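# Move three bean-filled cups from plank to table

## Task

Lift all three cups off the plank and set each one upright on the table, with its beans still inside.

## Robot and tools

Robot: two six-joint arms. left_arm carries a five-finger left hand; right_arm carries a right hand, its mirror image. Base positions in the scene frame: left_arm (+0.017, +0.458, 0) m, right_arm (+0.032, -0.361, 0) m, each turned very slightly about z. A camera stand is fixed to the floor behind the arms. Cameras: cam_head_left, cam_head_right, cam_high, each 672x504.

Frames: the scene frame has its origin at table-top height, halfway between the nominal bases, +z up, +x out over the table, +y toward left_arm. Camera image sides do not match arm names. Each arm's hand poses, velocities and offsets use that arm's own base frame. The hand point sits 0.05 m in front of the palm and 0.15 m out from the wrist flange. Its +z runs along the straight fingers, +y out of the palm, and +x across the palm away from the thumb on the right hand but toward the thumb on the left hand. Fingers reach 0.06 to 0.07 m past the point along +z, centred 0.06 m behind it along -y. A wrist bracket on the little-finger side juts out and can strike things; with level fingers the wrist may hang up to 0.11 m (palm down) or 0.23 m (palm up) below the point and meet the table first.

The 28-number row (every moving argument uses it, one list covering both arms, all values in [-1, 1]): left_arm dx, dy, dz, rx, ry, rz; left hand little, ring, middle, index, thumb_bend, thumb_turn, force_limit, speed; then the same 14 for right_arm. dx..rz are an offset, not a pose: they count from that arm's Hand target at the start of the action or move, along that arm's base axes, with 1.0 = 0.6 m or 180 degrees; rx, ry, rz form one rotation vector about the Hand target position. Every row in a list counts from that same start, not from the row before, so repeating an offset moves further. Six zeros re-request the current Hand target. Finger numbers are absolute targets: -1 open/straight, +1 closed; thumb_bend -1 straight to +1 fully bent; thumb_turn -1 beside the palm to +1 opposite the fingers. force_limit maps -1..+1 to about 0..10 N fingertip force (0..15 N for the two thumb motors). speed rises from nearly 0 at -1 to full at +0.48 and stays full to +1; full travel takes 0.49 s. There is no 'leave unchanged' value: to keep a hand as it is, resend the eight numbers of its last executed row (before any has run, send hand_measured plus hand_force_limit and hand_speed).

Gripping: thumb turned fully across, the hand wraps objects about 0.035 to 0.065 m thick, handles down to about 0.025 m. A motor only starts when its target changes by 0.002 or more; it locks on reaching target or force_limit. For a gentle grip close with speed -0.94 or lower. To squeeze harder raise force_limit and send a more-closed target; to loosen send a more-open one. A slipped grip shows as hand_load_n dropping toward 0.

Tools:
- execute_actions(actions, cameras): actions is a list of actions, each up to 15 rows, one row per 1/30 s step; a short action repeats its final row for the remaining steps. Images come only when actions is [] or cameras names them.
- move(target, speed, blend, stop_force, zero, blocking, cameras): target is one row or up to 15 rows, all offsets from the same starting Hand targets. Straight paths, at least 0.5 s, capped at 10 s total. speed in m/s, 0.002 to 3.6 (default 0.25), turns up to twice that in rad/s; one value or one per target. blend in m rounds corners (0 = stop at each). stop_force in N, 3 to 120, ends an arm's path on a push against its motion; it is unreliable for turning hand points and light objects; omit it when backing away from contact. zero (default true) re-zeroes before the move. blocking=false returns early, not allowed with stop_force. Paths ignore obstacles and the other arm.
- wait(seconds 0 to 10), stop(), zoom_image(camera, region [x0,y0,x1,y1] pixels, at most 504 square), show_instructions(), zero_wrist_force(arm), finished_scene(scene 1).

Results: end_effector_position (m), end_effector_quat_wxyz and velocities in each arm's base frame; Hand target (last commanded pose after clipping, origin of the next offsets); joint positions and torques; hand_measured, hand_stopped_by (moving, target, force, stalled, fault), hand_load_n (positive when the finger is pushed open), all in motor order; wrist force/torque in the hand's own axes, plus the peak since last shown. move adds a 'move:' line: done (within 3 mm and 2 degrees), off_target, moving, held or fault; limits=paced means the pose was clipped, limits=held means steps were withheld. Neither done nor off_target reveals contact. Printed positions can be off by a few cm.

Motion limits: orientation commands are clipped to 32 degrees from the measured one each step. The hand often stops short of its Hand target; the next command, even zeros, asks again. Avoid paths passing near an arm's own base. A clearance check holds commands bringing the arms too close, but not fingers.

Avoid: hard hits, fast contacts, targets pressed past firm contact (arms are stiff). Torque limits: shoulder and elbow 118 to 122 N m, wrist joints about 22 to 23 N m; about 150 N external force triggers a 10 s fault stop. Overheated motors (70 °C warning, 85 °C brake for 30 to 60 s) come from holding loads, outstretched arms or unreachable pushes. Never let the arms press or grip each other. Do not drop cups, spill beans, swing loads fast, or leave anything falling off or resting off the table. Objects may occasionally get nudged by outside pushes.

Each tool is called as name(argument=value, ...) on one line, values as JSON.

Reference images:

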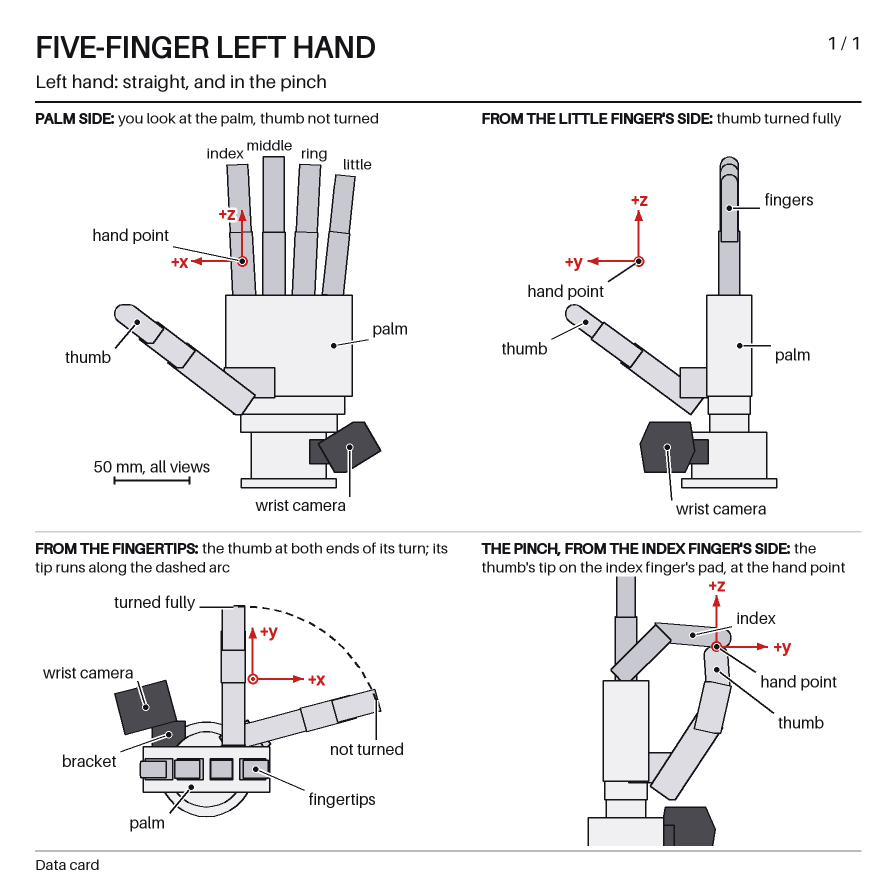

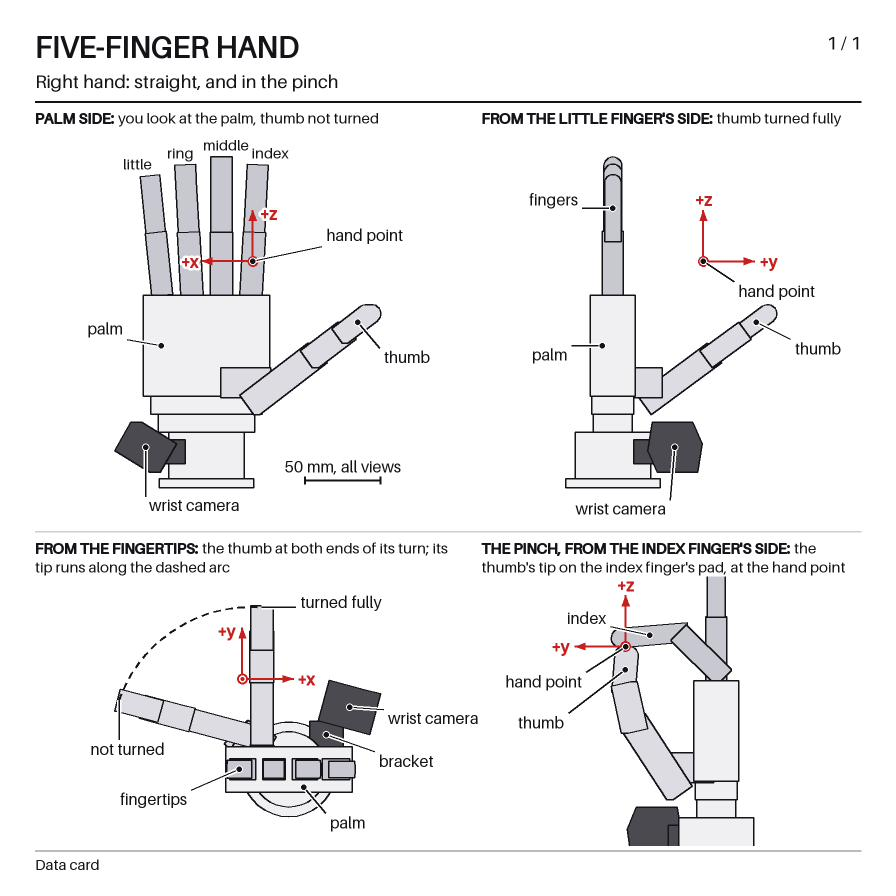

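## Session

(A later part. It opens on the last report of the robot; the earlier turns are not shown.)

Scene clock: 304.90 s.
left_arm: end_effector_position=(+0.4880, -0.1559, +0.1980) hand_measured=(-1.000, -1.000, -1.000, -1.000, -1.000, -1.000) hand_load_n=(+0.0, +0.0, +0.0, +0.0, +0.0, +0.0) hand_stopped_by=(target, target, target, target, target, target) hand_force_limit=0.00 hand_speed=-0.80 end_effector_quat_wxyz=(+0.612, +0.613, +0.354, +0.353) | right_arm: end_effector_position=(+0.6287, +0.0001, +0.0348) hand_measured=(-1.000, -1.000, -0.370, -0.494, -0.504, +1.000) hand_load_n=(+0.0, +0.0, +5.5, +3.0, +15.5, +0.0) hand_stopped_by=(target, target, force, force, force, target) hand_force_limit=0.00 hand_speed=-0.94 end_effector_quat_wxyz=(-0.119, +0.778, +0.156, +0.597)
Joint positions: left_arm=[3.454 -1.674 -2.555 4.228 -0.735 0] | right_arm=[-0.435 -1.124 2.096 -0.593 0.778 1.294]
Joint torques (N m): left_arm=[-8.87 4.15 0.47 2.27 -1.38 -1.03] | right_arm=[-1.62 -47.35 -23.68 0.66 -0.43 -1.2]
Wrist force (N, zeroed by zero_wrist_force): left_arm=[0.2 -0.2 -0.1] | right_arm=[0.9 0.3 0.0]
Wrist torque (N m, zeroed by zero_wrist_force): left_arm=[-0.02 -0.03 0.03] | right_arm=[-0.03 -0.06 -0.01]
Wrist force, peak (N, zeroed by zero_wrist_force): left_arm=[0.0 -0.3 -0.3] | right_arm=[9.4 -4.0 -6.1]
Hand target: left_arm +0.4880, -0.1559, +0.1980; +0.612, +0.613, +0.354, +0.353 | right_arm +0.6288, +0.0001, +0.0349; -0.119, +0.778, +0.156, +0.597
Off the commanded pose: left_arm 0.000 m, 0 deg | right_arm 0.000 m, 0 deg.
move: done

move(target=[0, 0, 0, 0, 0, 0, -1, -1, -1, -1, -1, -1, 0, -0.8, 0, 0, 0, 0, 0, 0, -1, -1, -1, -1, -0.85, 1, 0.0, -0.85], cameras=["all"])

zoom_image(camera="cam_high", region=[120, 220, 220, 320])

Scene clock: 308.73 s.
left_arm: end_effector_position=(+0.4880, -0.1559, +0.1980) hand_measured=(-1.000, -1.000, -1.000, -1.000, -1.000, -1.000) hand_load_n=(+0.0, +0.0, +0.0, +0.0, +0.0, +0.0) hand_stopped_by=(target, target, target, target, target, target) hand_force_limit=0.00 hand_speed=-0.80 end_effector_quat_wxyz=(+0.612, +0.613, +0.354, +0.353) | right_arm: end_effector_position=(+0.6288, +0.0001, +0.0350) hand_measured=(-1.000, -1.000, -1.000, -1.000, -0.850, +1.000) hand_load_n=(+0.0, +0.0, +0.0, -0.5, +0.0, +0.5) hand_stopped_by=(target, target, target, target, target, target) hand_force_limit=0.00 hand_speed=-0.85 end_effector_quat_wxyz=(-0.119, +0.778, +0.156, +0.597)
Joint positions: left_arm=[3.454 -1.674 -2.555 4.228 -0.735 0] | right_arm=[-0.435 -1.125 2.096 -0.593 0.778 1.294]
Joint torques (N m): left_arm=[-9.36 5.09 1.81 2.36 -1.36 -1.08] | right_arm=[-0.78 -36.63 -19.8 1.15 -0.58 -0.99]
Wrist force (N, zeroed by zero_wrist_force): left_arm=[0.2 -0.1 0.0] | right_arm=[1.6 0.0 0.2]
Wrist torque (N m, zeroed by zero_wrist_force): left_arm=[0.01 -0.04 0.03] | right_arm=[-0.05 -0.01 0.00]
Wrist force, peak (N, zeroed by zero_wrist_force): left_arm=[0.1 -0.3 -0.4] | right_arm=[2.1 1.2 -1.2]
Hand target: left_arm +0.4880, -0.1559, +0.1980; +0.612, +0.613, +0.354, +0.353 | right_arm +0.6288, +0.0001, +0.0349; -0.119, +0.778, +0.156, +0.597
Off the commanded pose: left_arm 0.000 m, 0 deg | right_arm 0.000 m, 0 deg.
move: done

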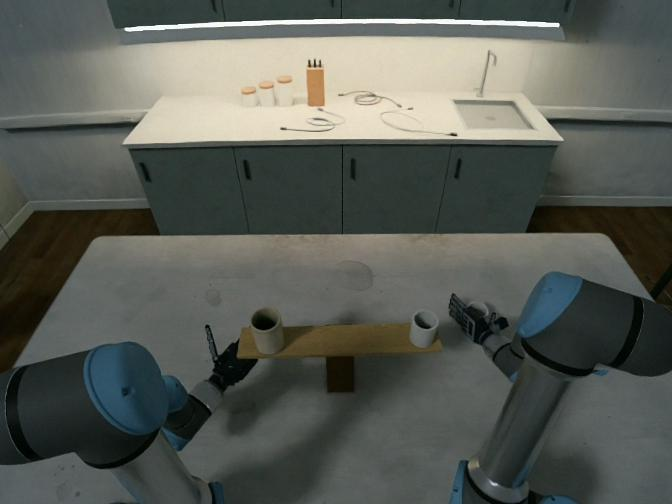

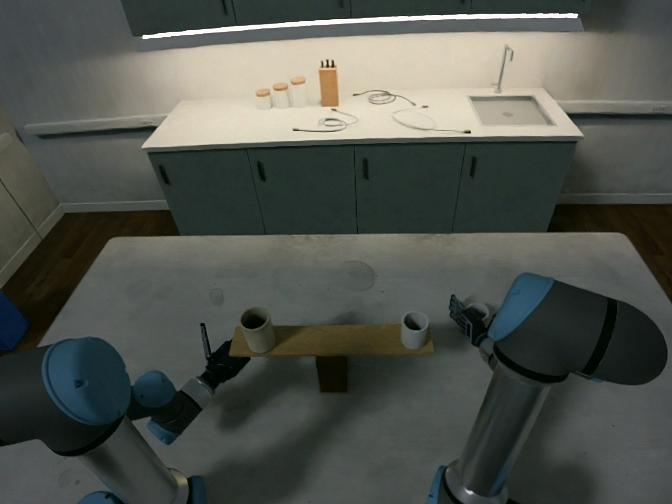

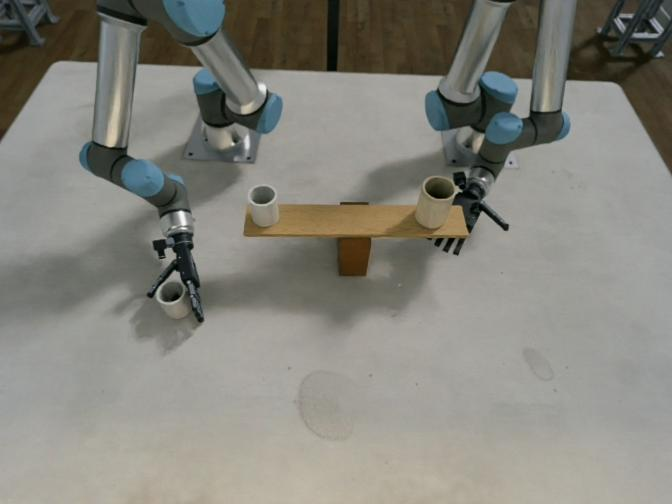

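Scaled by 5.040 from the camera's 672x504 image, which has a finer 960x720 frame.

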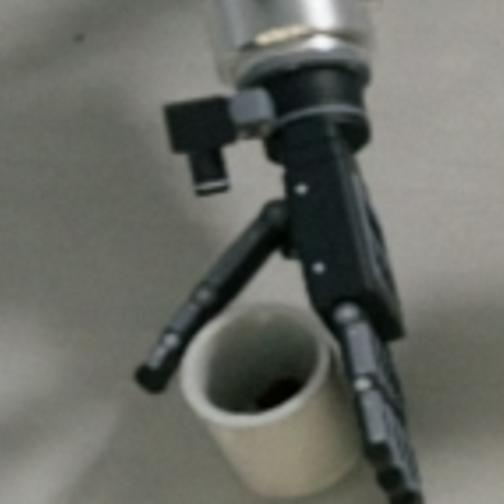

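move(target=[[0, 0, 0, 0, 0, 0, -1, -1, -1, -1, -1, -1, 0, -0.8, -0.0027, 0.0062, 0, 0, 0, 0, -1, -1, -1, -1, -0.85, 1, 0.0, -0.85], [0, 0, 0, 0, 0, 0, -1, -1, -1, -1, -1, -1, 0, -0.8, -0.0027, 0.0062, 0.4917, 0, 0, 0, -1, -1, -1, -1, -0.85, 1, 0.0, -0.85], [0, 0, 0, 0, 0, 0, -1, -1, -1, -1, -1, -1, 0, -0.8, -0.4908, 0.3258, 0.4917, 0, 0, -0.1111, -1, -1, -1, -1, -0.85, 1, 0.0, -0.85]], speed=[0.02, 0.12, 0.2], blend=[0, 0.04, 0], cameras=["all"])

zoom_image(camera="cam_high", region=[120, 220, 220, 320])

Scene clock: 332.90 s.
left_arm: end_effector_position=(+0.4880, -0.1559, +0.1980) hand_measured=(-1.000, -1.000, -1.000, -1.000, -1.000, -1.000) hand_load_n=(+0.0, +0.0, +0.0, +0.0, +0.0, +0.0) hand_stopped_by=(target, target, target, target, target, target) hand_force_limit=0.00 hand_speed=-0.80 end_effector_quat_wxyz=(+0.612, +0.613, +0.354, +0.353) | right_arm: end_effector_position=(+0.3343, +0.1955, +0.3300) hand_measured=(-1.000, -1.000, -1.000, -1.000, -0.850, +1.000) hand_load_n=(+0.0, +0.5, +0.0, +0.5, +0.0, +0.0) hand_stopped_by=(target, target, target, target, target, target) hand_force_limit=0.00 hand_speed=-0.85 end_effector_quat_wxyz=(-0.014, +0.793, +0.018, +0.609)
Joint positions: left_arm=[3.454 -1.674 -2.555 4.228 -0.735 0] | right_arm=[0.66 -1.883 2.005 0.195 2.162 1.751]
Joint torques (N m): left_arm=[-9.04 4.57 0.6 2.36 -1.52 -1.17] | right_arm=[8.75 2.04 -39.13 1.21 2.61 2.1]
Wrist force (N, zeroed by zero_wrist_force): left_arm=[-0.2 -0.2 -0.1] | right_arm=[1.5 -0.1 -0.1]
Wrist torque (N m, zeroed by zero_wrist_force): left_arm=[-0.01 0.02 0.01] | right_arm=[-0.04 0.05 -0.12]
Wrist force, peak (N, zeroed by zero_wrist_force): left_arm=[0.0 -0.5 -0.2] | right_arm=[2.1 -1.0 -0.9]
Hand target: left_arm +0.4880, -0.1559, +0.1980; +0.612, +0.613, +0.354, +0.353 | right_arm +0.3343, +0.1955, +0.3300; -0.014, +0.793, +0.018, +0.609
Off the commanded pose: left_arm 0.000 m, 0 deg | right_arm 0.000 m, 0 deg.
move: done

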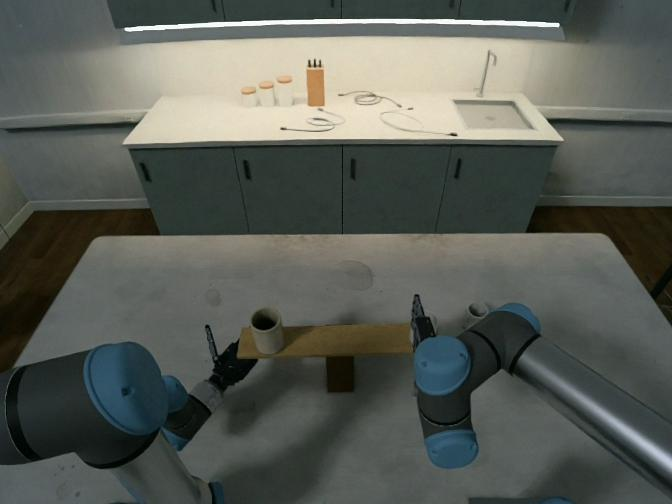

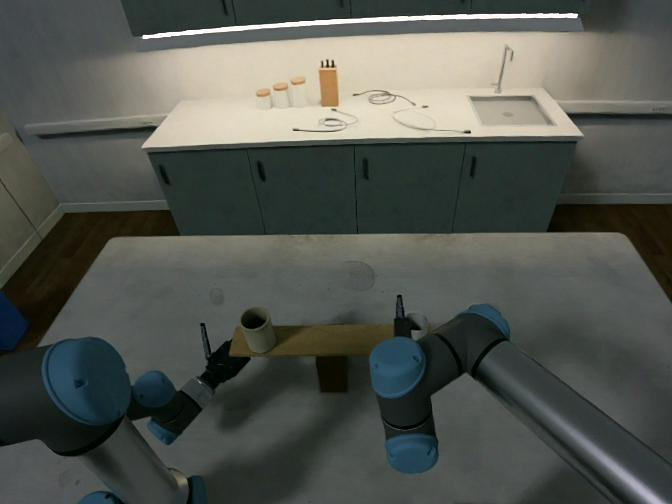

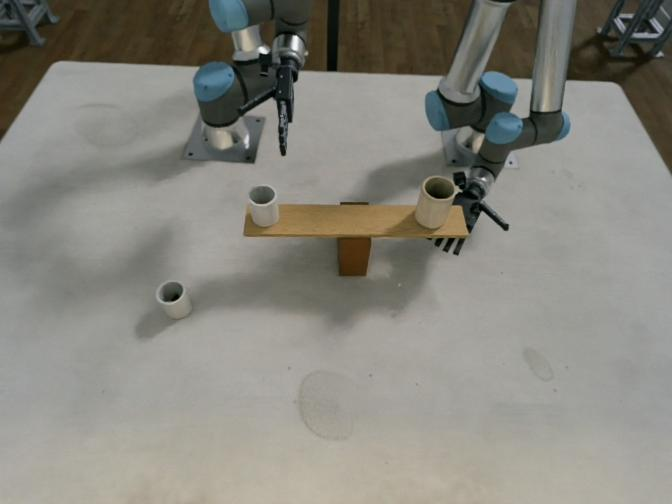

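Scaled by 5.040 from the camera's 672x504 image, which has a finer 960x720 frame.

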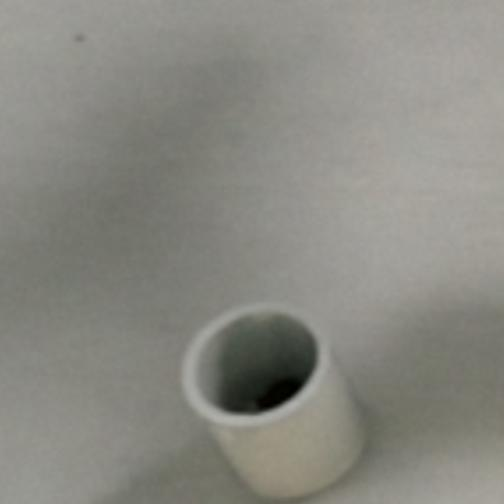

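move(target=[[0, 0, 0, 0, 0, 0, -1, -1, -1, -1, -1, -1, 0, -0.8, 0, 0, -0.22, 0, 0, 0, -1, -1, -1, -1, -0.85, 1, 0.0, -0.85], [0, 0, 0, 0, 0, 0, -1, -1, -1, -1, -1, -1, 0, -0.8, 0.1117, 0.0052, -0.22, 0, 0, 0, -1, -1, -1, -1, -0.85, 1, 0.0, -0.85]], speed=[0.12, 0.06], cameras=["all"])

zoom_image(camera="cam_high", region=[220, 150, 320, 250])

zoom_image(camera="cam_head_left", region=[370, 280, 490, 400])

zoom_image(camera="cam_head_right", region=[360, 280, 480, 400])

Scene clock: 338.70 s.
left_arm: end_effector_position=(+0.4880, -0.1559, +0.1980) hand_measured=(-1.000, -1.000, -1.000, -1.000, -1.000, -1.000) hand_load_n=(+0.0, +0.0, +0.0, +0.0, +0.0, -0.5) hand_stopped_by=(target, target, target, target, target, target) hand_force_limit=0.00 hand_speed=-0.80 end_effector_quat_wxyz=(+0.612, +0.613, +0.354, +0.353) | right_arm: end_effector_position=(+0.4012, +0.1987, +0.1980) hand_measured=(-1.000, -1.000, -1.000, -1.000, -0.850, +1.000) hand_load_n=(+0.0, +0.0, +0.0, +0.0, +0.0, +0.5) hand_stopped_by=(target, target, target, target, target, target) hand_force_limit=0.00 hand_speed=-0.85 end_effector_quat_wxyz=(-0.014, +0.793, +0.018, +0.609)
Joint positions: left_arm=[3.454 -1.674 -2.555 4.228 -0.735 0] | right_arm=[0.52 -1.674 2.201 -0.234 2.028 1.702]
Joint torques (N m): left_arm=[-9.61 4.34 1.47 2.27 -1.47 -1.12] | right_arm=[-5.58 -6.36 -35.34 -2.45 -1.88 -2.17]
Wrist force (N, zeroed by zero_wrist_force): left_arm=[-0.1 -0.1 -0.1] | right_arm=[1.6 0.0 -0.4]
Wrist torque (N m, zeroed by zero_wrist_force): left_arm=[0.02 0.01 0.01] | right_arm=[-0.01 0.03 0.01]
Wrist force, peak (N, zeroed by zero_wrist_force): left_arm=[-0.2 -0.4 -0.3] | right_arm=[2.6 -0.5 -0.2]
Hand target: left_arm +0.4880, -0.1559, +0.1980; +0.612, +0.613, +0.354, +0.353 | right_arm +0.4013, +0.1987, +0.1980; -0.014, +0.793, +0.018, +0.609
Off the commanded pose: left_arm 0.000 m, 0 deg | right_arm 0.000 m, 0 deg.
move: done

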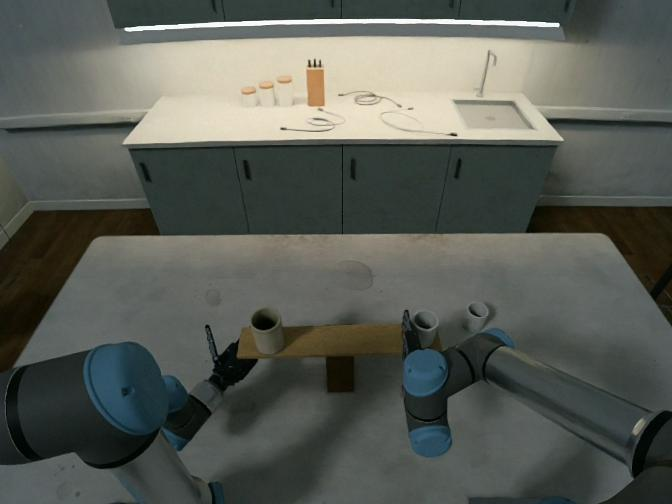

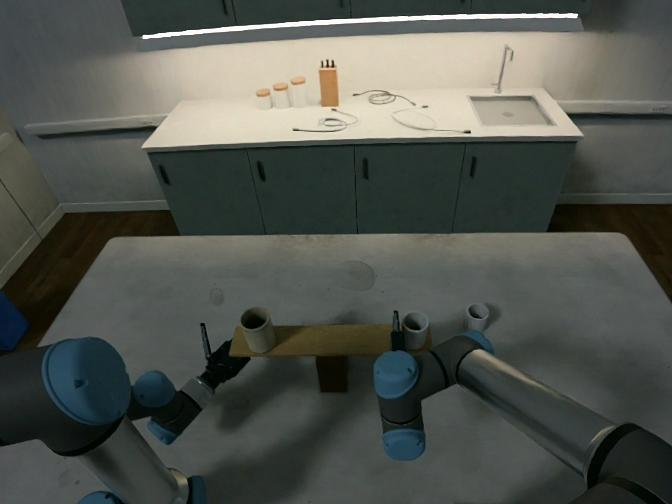

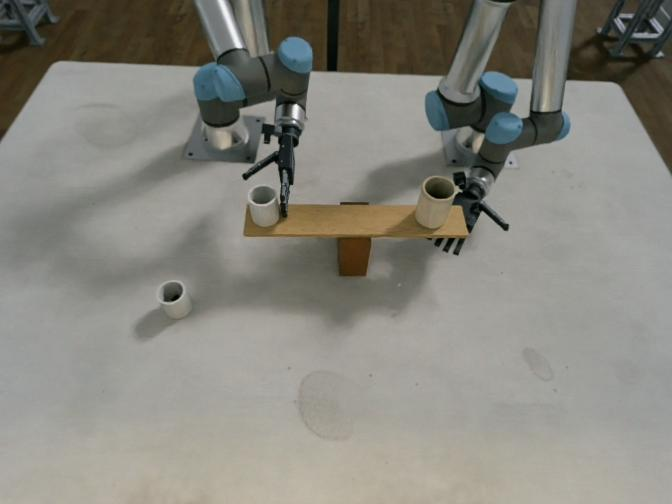

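Scaled by 5.040 from the camera's 672x504 image, which has a finer 960x720 frame.

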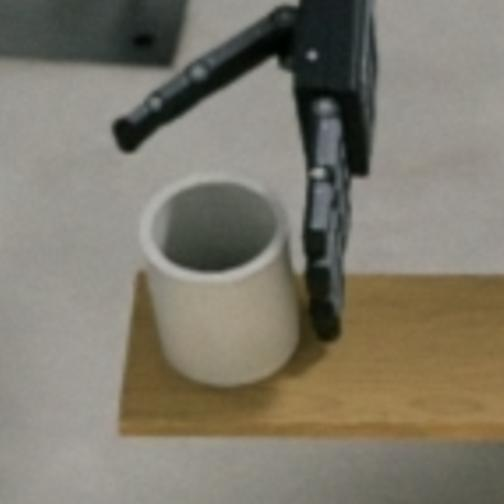

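Scaled by 4.200 from the camera's 672x504 image, which has a finer 960x720 frame.

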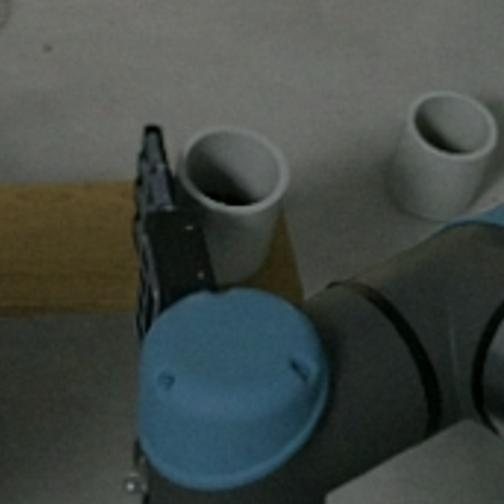

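Scaled by 4.200 from the camera's 672x504 image, which has a finer 960x720 frame.

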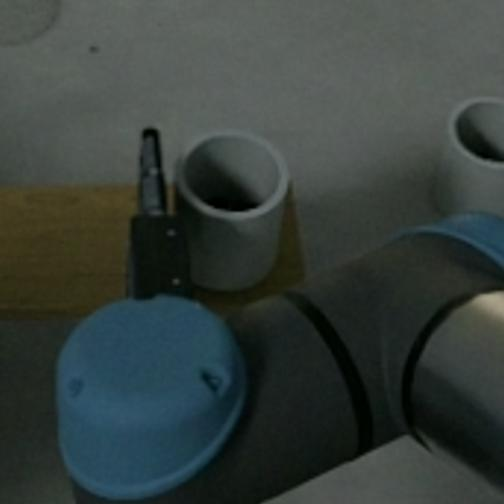

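move(target=[0,0,0,0,0,0,-1,-1,-1,-1,-1,-1,0,-0.8,0.0898,0.0041,0,0,0,0,-1,-1,-1,-1,-0.85,1,0.0,-0.85], speed=0.05, cameras=["all"])

Scene clock: 348.50 s.
left_arm: end_effector_position=(+0.4880, -0.1559, +0.1980) hand_measured=(-1.000, -1.000, -1.000, -1.000, -1.000, -1.000) hand_load_n=(+0.0, +0.0, +0.0, +0.0, +0.0, +0.0) hand_stopped_by=(target, target, target, target, target, target) hand_force_limit=0.00 hand_speed=-0.80 end_effector_quat_wxyz=(+0.612, +0.613, +0.354, +0.353) | right_arm: end_effector_position=(+0.4551, +0.2011, +0.1980) hand_measured=(-1.000, -1.000, -1.000, -1.000, -0.850, +1.000) hand_load_n=(+0.0, +0.0, +0.0, +0.0, +0.0, +0.0) hand_stopped_by=(target, target, target, target, target, target) hand_force_limit=0.00 hand_speed=-0.85 end_effector_quat_wxyz=(-0.014, +0.793, +0.018, +0.609)
Joint positions: left_arm=[3.454 -1.674 -2.555 4.228 -0.735 0] | right_arm=[0.441 -1.583 2.116 -0.25 1.952 1.678]
Joint torques (N m): left_arm=[-9.68 5.38 1.56 2.07 -1.49 -1.11] | right_arm=[-5.94 -10 -34.85 -2.73 -2.37 -1.68]
Wrist force (N, zeroed by zero_wrist_force): left_arm=[-0.1 0.0 -0.2] | right_arm=[1.9 0.3 -0.3]
Wrist torque (N m, zeroed by zero_wrist_force): left_arm=[0.02 0.01 0.01] | right_arm=[0.04 0.00 0.02]
Wrist force, peak (N, zeroed by zero_wrist_force): left_arm=[0.3 -0.2 -0.3] | right_arm=[2.2 0.2 -0.2]
Hand target: left_arm +0.4880, -0.1559, +0.1980; +0.612, +0.613, +0.354, +0.353 | right_arm +0.4552, +0.2011, +0.1980; -0.014, +0.793, +0.018, +0.609
Off the commanded pose: left_arm 0.000 m, 0 deg | right_arm 0.000 m, 0 deg.
move: done

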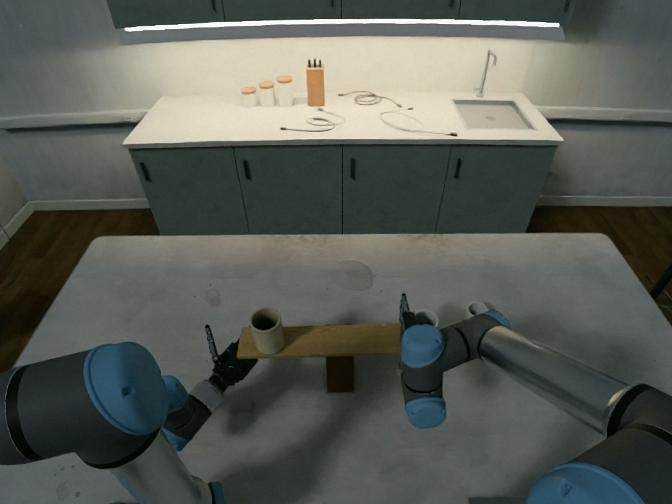

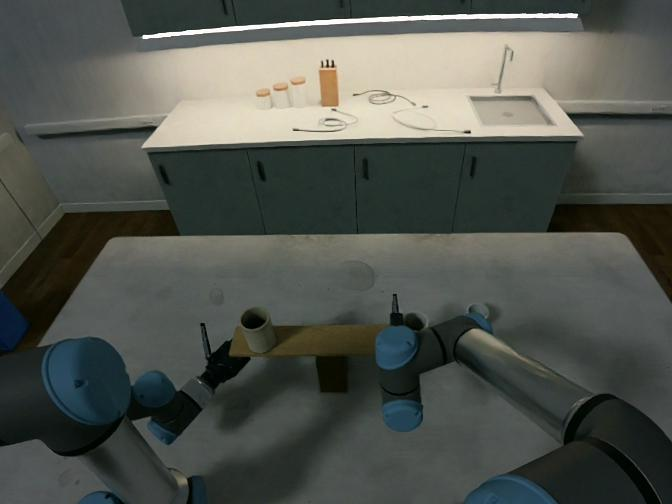

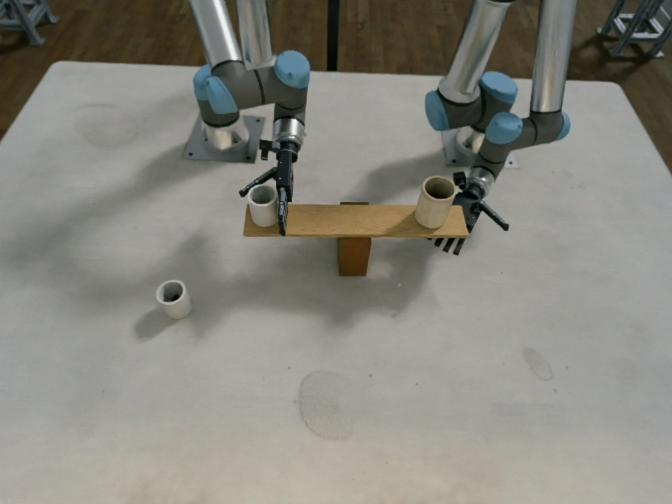

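zoom_image(camera="cam_high", region=[220, 140, 340, 250])

zoom_image(camera="cam_head_right", region=[350, 280, 470, 380])

zoom_image(camera="cam_head_left", region=[360, 280, 480, 380])

Scaled by 4.200 from the camera's 672x504 image, which has a finer 960x720 frame.

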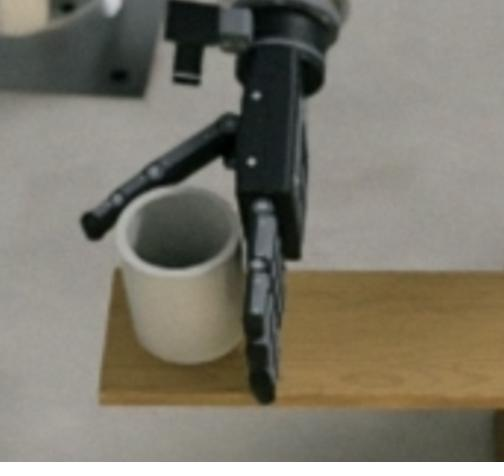

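Scaled by 4.200 from the camera's 672x504 image, which has a finer 960x720 frame.

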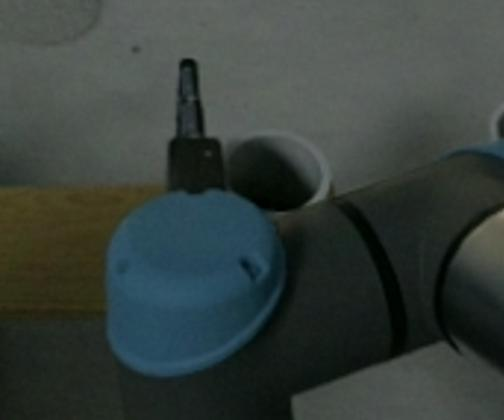

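Scaled by 4.200 from the camera's 672x504 image, which has a finer 960x720 frame.

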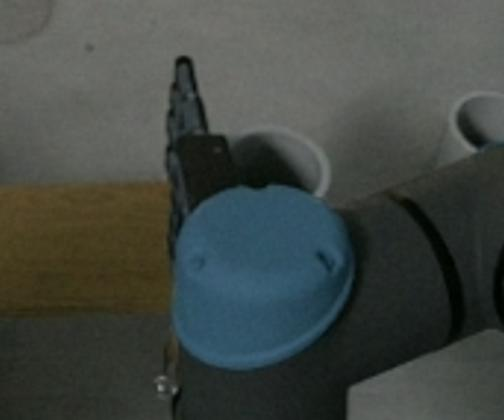

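execute_actions(actions=[[[0,0,0,0,0,0,-1,-1,-1,-1,-1,-1,0,-0.8,0,0,0,0,0,0,-1,-1,-1,-1,-0.7,1,-0.8,-0.8]]], cameras=["cam_high"])

zoom_image(camera="cam_high", region=[220, 140, 340, 250])

Scene clock: 351.57 s.
left_arm: end_effector_position=(+0.4880, -0.1559, +0.1980) hand_measured=(-1.000, -1.000, -1.000, -1.000, -1.000, -1.000) hand_load_n=(+0.0, +0.0, +0.0, +0.0, +0.0, +0.0) hand_stopped_by=(target, target, target, target, target, target) hand_force_limit=0.00 hand_speed=-0.80 end_effector_quat_wxyz=(+0.612, +0.613, +0.354, +0.353) | right_arm: end_effector_position=(+0.4552, +0.2011, +0.1980) hand_measured=(-1.000, -1.000, -1.000, -1.000, -0.700, +1.000) hand_load_n=(+0.0, +0.0, +0.0, +0.0, +0.0, +0.0) hand_stopped_by=(target, target, target, target, target, target) hand_force_limit=-0.80 hand_speed=-0.80 end_effector_quat_wxyz=(-0.014, +0.793, +0.018, +0.609)
Joint positions: left_arm=[3.454 -1.674 -2.555 4.228 -0.735 0] | right_arm=[0.441 -1.583 2.115 -0.25 1.952 1.678]
Joint torques (N m): left_arm=[-10.12 4.86 1.54 2.06 -1.62 -1.28] | right_arm=[-6.35 -9.01 -35.68 -2.6 -2.19 -1.99]
Wrist force (N, zeroed by zero_wrist_force): left_arm=[0.0 0.0 0.1] | right_arm=[2.1 0.3 -0.6]
Wrist torque (N m, zeroed by zero_wrist_force): left_arm=[0.00 0.00 0.01] | right_arm=[0.05 -0.02 0.03]
Wrist force, peak (N, zeroed by zero_wrist_force): left_arm=[0.1 -0.4 -0.3] | right_arm=[2.3 0.4 -0.4]
Hand target: left_arm +0.4880, -0.1559, +0.1980; +0.612, +0.613, +0.354, +0.353 | right_arm +0.4552, +0.2011, +0.1980; -0.014, +0.793, +0.018, +0.609
Off the commanded pose: left_arm 0.000 m, 0 deg | right_arm 0.000 m, 0 deg.
Step readings (end_effector_position of left_arm | right_arm):
0: (+0.4880, -0.1559, +0.1980) | (+0.4552, +0.2011, +0.1980)
1: (+0.4880, -0.1559, +0.1980) | (+0.4552, +0.2011, +0.1980)
2: (+0.4880, -0.1559, +0.1980) | (+0.4552, +0.2011, +0.1980)
4: (+0.4880, -0.1559, +0.1980) | (+0.4552, +0.2011, +0.1980)
8: (+0.4880, -0.1559, +0.1980) | (+0.4552, +0.2011, +0.1980)
15: (+0.4880, -0.1559, +0.1980) | (+0.4552, +0.2011, +0.1980)
Images, in order (width x height): cam_high 672x504.

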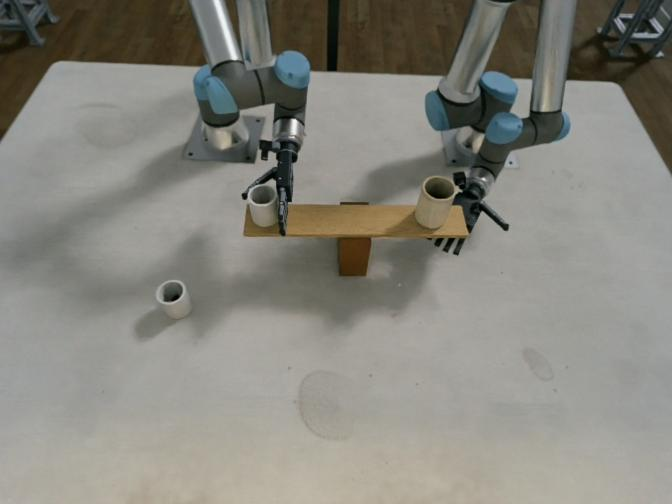

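Scaled by 4.200 from the camera's 672x504 image, which has a finer 960x720 frame.

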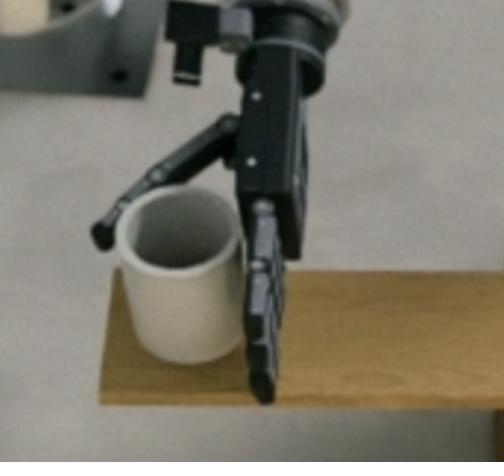

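execute_actions(actions=[[[0,0,0,0,0,0,-1,-1,-1,-1,-1,-1,0,-0.8,0,0,0,0,0,0,-1,-1,0.2,0.2,0.1,1,-0.7,-0.94]]])

wait(seconds=4, cameras=["cam_high"])

zoom_image(camera="cam_high", region=[220, 140, 340, 250])

Scene clock: 356.70 s.
left_arm: end_effector_position=(+0.4880, -0.1559, +0.1980) hand_measured=(-1.000, -1.000, -1.000, -1.000, -1.000, -1.000) hand_load_n=(+0.0, +0.0, +0.0, +0.0, +0.0, +0.0) hand_stopped_by=(target, target, target, target, target, target) hand_force_limit=0.00 hand_speed=-0.80 end_effector_quat_wxyz=(+0.612, +0.613, +0.354, +0.353) | right_arm: end_effector_position=(+0.4552, +0.2011, +0.1980) hand_measured=(-1.000, -1.000, -0.430, -0.554, -0.516, +1.000) hand_load_n=(+0.0, +0.0, +1.5, +0.5, +5.5, +0.5) hand_stopped_by=(target, target, force, force, force, target) hand_force_limit=-0.70 hand_speed=-0.94 end_effector_quat_wxyz=(-0.014, +0.793, +0.018, +0.609)
Joint positions: left_arm=[3.454 -1.674 -2.555 4.228 -0.735 0] | right_arm=[0.441 -1.583 2.115 -0.25 1.952 1.678]
Joint torques (N m): left_arm=[-8.92 4.48 1.52 1.99 -1.49 -1.13] | right_arm=[-5.73 -10.42 -35.08 -1.99 -1.65 -1.35]
Wrist force (N, zeroed by zero_wrist_force): left_arm=[-0.1 -0.4 -0.2] | right_arm=[1.5 -0.2 0.0]
Wrist torque (N m, zeroed by zero_wrist_force): left_arm=[-0.03 0.00 0.02] | right_arm=[0.00 -0.03 0.00]
Wrist force, peak (N, zeroed by zero_wrist_force): left_arm=[0.0 -0.1 -0.5] | right_arm=[3.2 1.2 -1.2]
Hand target: left_arm +0.4880, -0.1559, +0.1980; +0.612, +0.613, +0.354, +0.353 | right_arm +0.4552, +0.2011, +0.1980; -0.014, +0.793, +0.018, +0.609
Off the commanded pose: left_arm 0.000 m, 0 deg | right_arm 0.000 m, 0 deg.
not at rest: the robot was still moving 3 seconds after this call's last action.
Step readings (end_effector_position of left_arm | right_arm):
0: (+0.4880, -0.1559, +0.1980) | (+0.4552, +0.2011, +0.1980)
1: (+0.4880, -0.1559, +0.1980) | (+0.4552, +0.2011, +0.1980)
2: (+0.4880, -0.1559, +0.1980) | (+0.4552, +0.2011, +0.1980)
4: (+0.4880, -0.1559, +0.1980) | (+0.4552, +0.2011, +0.1980)
8: (+0.4880, -0.1559, +0.1980) | (+0.4552, +0.2011, +0.1980)
15: (+0.4880, -0.1559, +0.1980) | (+0.4552, +0.2011, +0.1980)

Scene clock: 360.70 s.
left_arm: end_effector_position=(+0.4880, -0.1559, +0.1980) hand_measured=(-1.000, -1.000, -1.000, -1.000, -1.000, -1.000) hand_load_n=(+0.0, +0.0, +0.0, +0.0, +0.0, +0.0) hand_stopped_by=(target, target, target, target, target, target) hand_force_limit=0.00 hand_speed=-0.80 end_effector_quat_wxyz=(+0.612, +0.613, +0.354, +0.353) | right_arm: end_effector_position=(+0.4552, +0.2011, +0.1980) hand_measured=(-1.000, -1.000, -0.430, -0.554, -0.516, +1.000) hand_load_n=(+0.0, +0.0, +1.5, +0.5, +5.5, +0.5) hand_stopped_by=(target, target, force, force, force, target) hand_force_limit=-0.70 hand_speed=-0.94 end_effector_quat_wxyz=(-0.014, +0.793, +0.018, +0.609)
Joint positions: left_arm=[3.454 -1.674 -2.555 4.228 -0.735 0] | right_arm=[0.441 -1.583 2.115 -0.25 1.952 1.678]
Joint torques (N m): left_arm=[-9.78 4.87 0.9 2.03 -1.41 -1.1] | right_arm=[-3.7 -11.3 -34.09 -1.28 -1.64 0.53]
Wrist force (N, zeroed by zero_wrist_force): left_arm=[0.1 -0.1 0.0] | right_arm=[1.5 0.0 0.0]
Wrist torque (N m, zeroed by zero_wrist_force): left_arm=[0.00 0.00 0.02] | right_arm=[0.03 -0.03 0.00]
Wrist force, peak (N, zeroed by zero_wrist_force): left_arm=[0.1 -0.4 -0.4] | right_arm=[2.0 -0.2 0.4]
Hand target: left_arm +0.4880, -0.1559, +0.1980; +0.612, +0.613, +0.354, +0.353 | right_arm +0.4552, +0.2011, +0.1980; -0.014, +0.793, +0.018, +0.609
Off the commanded pose: left_arm 0.000 m, 0 deg | right_arm 0.000 m, 0 deg.
wait: 4.00 s; at rest by 0.17 s
Images, in order (width x height): cam_high 672x504.

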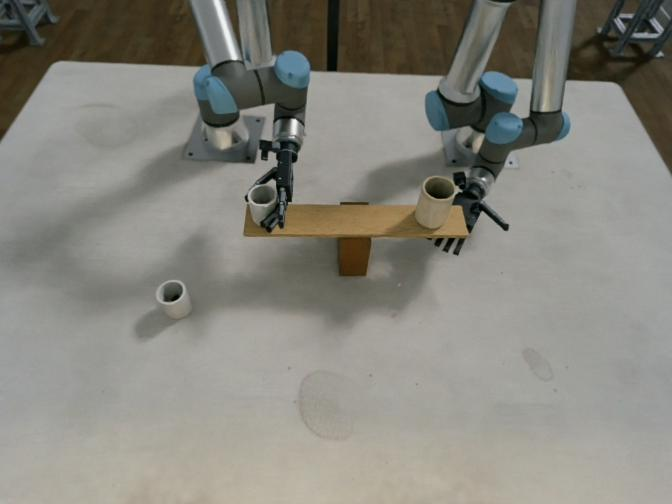

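Scaled by 4.200 from the camera's 672x504 image, which has a finer 960x720 frame.

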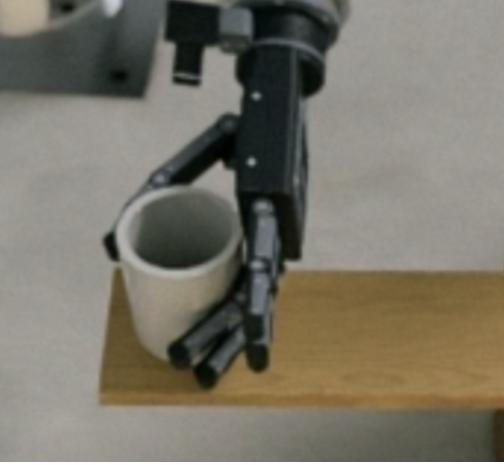

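Tighten the grip.

execute_actions(actions=[[[0,0,0,0,0,0,-1,-1,-1,-1,-1,-1,0,-0.8,0,0,0,0,0,0,-1,-1,0.25,0.25,0.15,1,0.0,-0.94]]])

wait(seconds=3, cameras=["all"])

zoom_image(camera="cam_high", region=[220, 140, 340, 250])

Scene clock: 362.57 s.
left_arm: end_effector_position=(+0.4880, -0.1559, +0.1980) hand_measured=(-1.000, -1.000, -1.000, -1.000, -1.000, -1.000) hand_load_n=(+0.0, +0.0, +0.0, +0.5, +0.0, +0.0) hand_stopped_by=(target, target, target, target, target, target) hand_force_limit=0.00 hand_speed=-0.80 end_effector_quat_wxyz=(+0.612, +0.613, +0.354, +0.353) | right_arm: end_effector_position=(+0.4552, +0.2011, +0.1980) hand_measured=(-1.000, -1.000, -0.348, -0.478, -0.516, +1.000) hand_load_n=(+0.0, +0.0, +6.0, +4.5, +16.0, +0.0) hand_stopped_by=(target, target, force, force, force, target) hand_force_limit=0.00 hand_speed=-0.94 end_effector_quat_wxyz=(-0.014, +0.793, +0.018, +0.609)
Joint positions: left_arm=[3.454 -1.674 -2.555 4.228 -0.735 0] | right_arm=[0.441 -1.583 2.115 -0.25 1.952 1.678]
Joint torques (N m): left_arm=[-9.08 4.09 1.29 2.03 -1.51 -1.19] | right_arm=[-2.89 -10.71 -32.9 -1.06 -1.75 1.26]
Wrist force (N, zeroed by zero_wrist_force): left_arm=[0.0 -0.3 -0.2] | right_arm=[1.8 -0.2 -0.1]
Wrist torque (N m, zeroed by zero_wrist_force): left_arm=[-0.01 -0.01 0.02] | right_arm=[0.04 -0.02 0.09]
Wrist force, peak (N, zeroed by zero_wrist_force): left_arm=[0.0 -0.2 -0.5] | right_arm=[2.0 -0.1 0.1]
Hand target: left_arm +0.4880, -0.1559, +0.1980; +0.612, +0.613, +0.354, +0.353 | right_arm +0.4552, +0.2011, +0.1980; -0.014, +0.793, +0.018, +0.609
Off the commanded pose: left_arm 0.000 m, 0 deg | right_arm 0.000 m, 0 deg.
Step readings (end_effector_position of left_arm | right_arm):
0: (+0.4880, -0.1559, +0.1980) | (+0.4552, +0.2011, +0.1980)
1: (+0.4880, -0.1559, +0.1980) | (+0.4552, +0.2011, +0.1980)
2: (+0.4880, -0.1559, +0.1980) | (+0.4552, +0.2011, +0.1980)
4: (+0.4880, -0.1559, +0.1980) | (+0.4552, +0.2011, +0.1980)
8: (+0.4880, -0.1559, +0.1980) | (+0.4552, +0.2011, +0.1980)
15: (+0.4880, -0.1559, +0.1980) | (+0.4552, +0.2011, +0.1980)

Scene clock: 365.57 s.
left_arm: end_effector_position=(+0.4880, -0.1559, +0.1980) hand_measured=(-1.000, -1.000, -1.000, -1.000, -1.000, -1.000) hand_load_n=(+0.0, +0.0, +0.0, +0.0, +0.0, +0.0) hand_stopped_by=(target, target, target, target, target, target) hand_force_limit=0.00 hand_speed=-0.80 end_effector_quat_wxyz=(+0.612, +0.613, +0.354, +0.353) | right_arm: end_effector_position=(+0.4552, +0.2011, +0.1980) hand_measured=(-1.000, -1.000, -0.348, -0.478, -0.516, +1.000) hand_load_n=(+0.0, +0.0, +6.0, +4.0, +16.5, +0.0) hand_stopped_by=(target, target, force, force, force, target) hand_force_limit=0.00 hand_speed=-0.94 end_effector_quat_wxyz=(-0.014, +0.793, +0.018, +0.609)
Joint positions: left_arm=[3.454 -1.674 -2.555 4.228 -0.735 0] | right_arm=[0.441 -1.583 2.115 -0.25 1.952 1.678]
Joint torques (N m): left_arm=[-9.74 4.83 1.94 1.95 -1.59 -1.21] | right_arm=[-0.91 -11.79 -31.04 -0.54 -1.47 1.16]
Wrist force (N, zeroed by zero_wrist_force): left_arm=[0.1 -0.2 -0.1] | right_arm=[1.9 -0.2 -0.5]
Wrist torque (N m, zeroed by zero_wrist_force): left_arm=[-0.02 -0.02 0.03] | right_arm=[0.06 0.00 0.08]
Wrist force, peak (N, zeroed by zero_wrist_force): left_arm=[-0.2 -0.3 -0.3] | right_arm=[2.1 -0.4 -0.3]
Hand target: left_arm +0.4880, -0.1559, +0.1980; +0.612, +0.613, +0.354, +0.353 | right_arm +0.4552, +0.2011, +0.1980; -0.014, +0.793, +0.018, +0.609
Off the commanded pose: left_arm 0.000 m, 0 deg | right_arm 0.000 m, 0 deg.
wait: 3.00 s; at rest by 0.17 s

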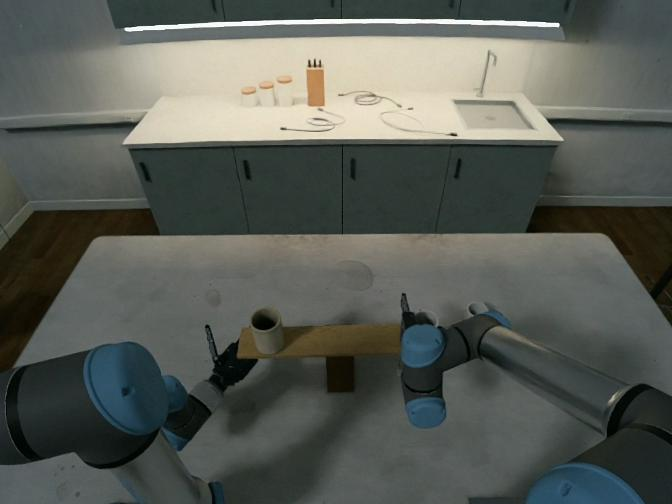

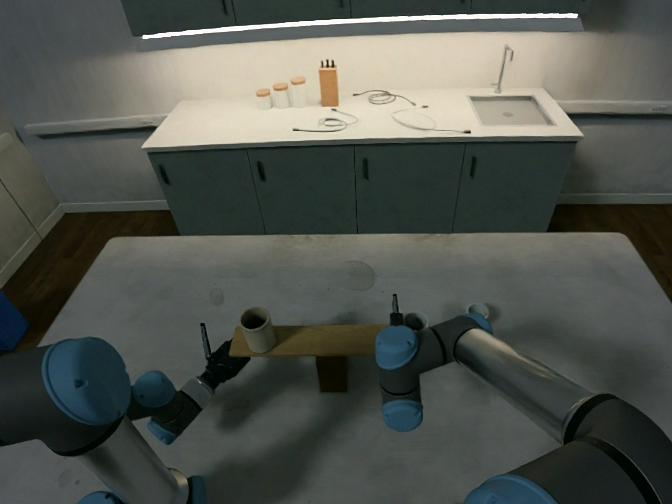

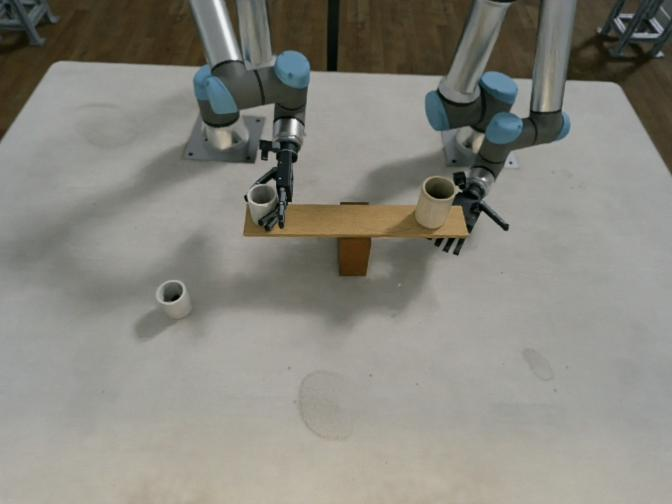

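Scaled by 4.200 from the camera's 672x504 image, which has a finer 960x720 frame.

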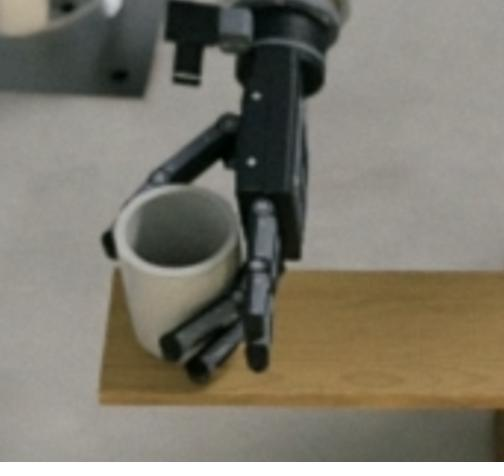

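zero_wrist_force(arm="right_arm")

move(target=[0,0,0,0,0,0,-1,-1,-1,-1,-1,-1,0,-0.8,0,0,0.0333,0,0,0,-1,-1,0.25,0.25,0.15,1,0.0,-0.94], speed=0.03, cameras=["all"])

zoom_image(camera="cam_high", region=[220, 140, 340, 250])

zoom_image(camera="cam_high", region=[370, 140, 530, 280])

Wrist force sensor zeroed.

Scene clock: 368.60 s.
left_arm: end_effector_position=(+0.4880, -0.1559, +0.1980) hand_measured=(-1.000, -1.000, -1.000, -1.000, -1.000, -1.000) hand_load_n=(+0.0, +0.0, +0.0, +0.0, +0.0, +0.0) hand_stopped_by=(target, target, target, target, target, target) hand_force_limit=0.00 hand_speed=-0.80 end_effector_quat_wxyz=(+0.612, +0.613, +0.354, +0.353) | right_arm: end_effector_position=(+0.4552, +0.2011, +0.2179) hand_measured=(-1.000, -1.000, -0.348, -0.478, -0.516, +1.000) hand_load_n=(+0.0, +0.0, +6.5, +4.0, +16.0, +0.5) hand_stopped_by=(target, target, force, force, force, target) hand_force_limit=0.00 hand_speed=-0.94 end_effector_quat_wxyz=(-0.014, +0.793, +0.018, +0.609)
Joint positions: left_arm=[3.454 -1.674 -2.555 4.228 -0.735 0] | right_arm=[0.441 -1.609 2.083 -0.191 1.952 1.678]
Joint torques (N m): left_arm=[-8.99 7.32 1.72 2.03 -1.48 -1.09] | right_arm=[0.57 -31.39 -36.98 0.56 -0.85 -0.87]
Wrist force (N, zeroed by zero_wrist_force): left_arm=[-0.1 -2.9 -0.1] | right_arm=[-1.7 0.4 0.7]
Wrist torque (N m, zeroed by zero_wrist_force): left_arm=[-0.19 0.01 0.10] | right_arm=[-0.02 -0.03 -0.06]
Wrist force, peak (N, zeroed by zero_wrist_force): left_arm=[0.1 -3.1 0.0] | right_arm=[-2.0 0.5 0.7]
Hand target: left_arm +0.4880, -0.1559, +0.1980; +0.612, +0.613, +0.354, +0.353 | right_arm +0.4552, +0.2011, +0.2179; -0.014, +0.793, +0.018, +0.609
Off the commanded pose: left_arm 0.000 m, 0 deg | right_arm 0.000 m, 0 deg.
move: done

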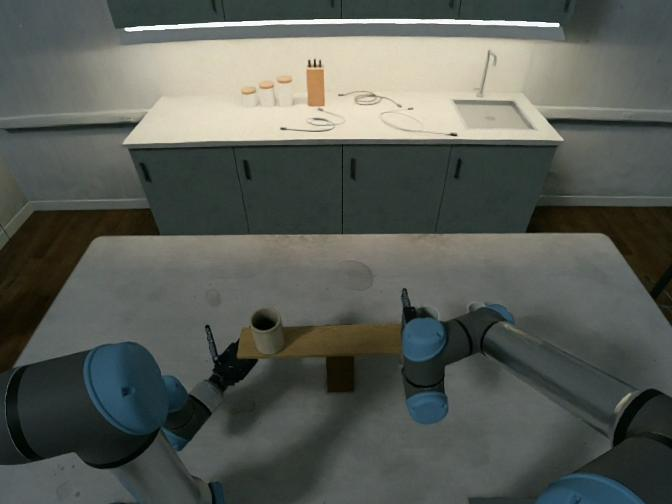

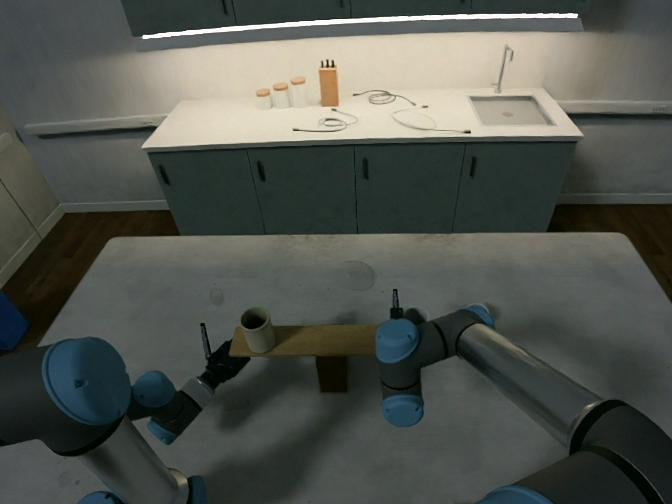

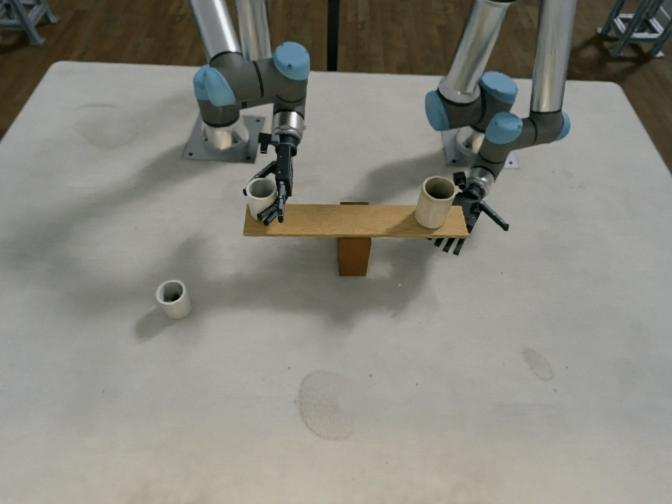

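Scaled by 4.200 from the camera's 672x504 image, which has a finer 960x720 frame.

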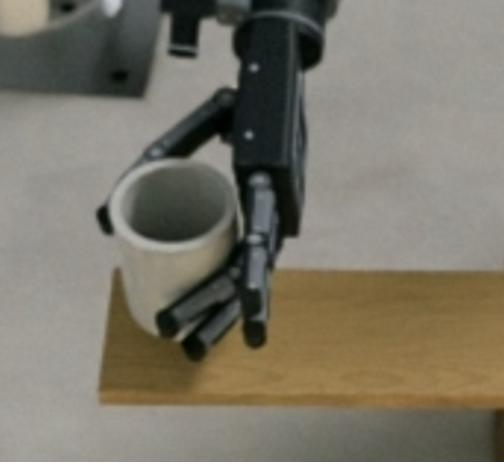

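Scaled by 3.150 from the camera's 672x504 image, which has a finer 960x720 frame.

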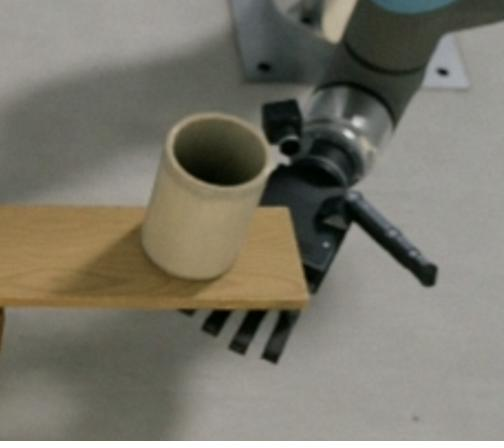

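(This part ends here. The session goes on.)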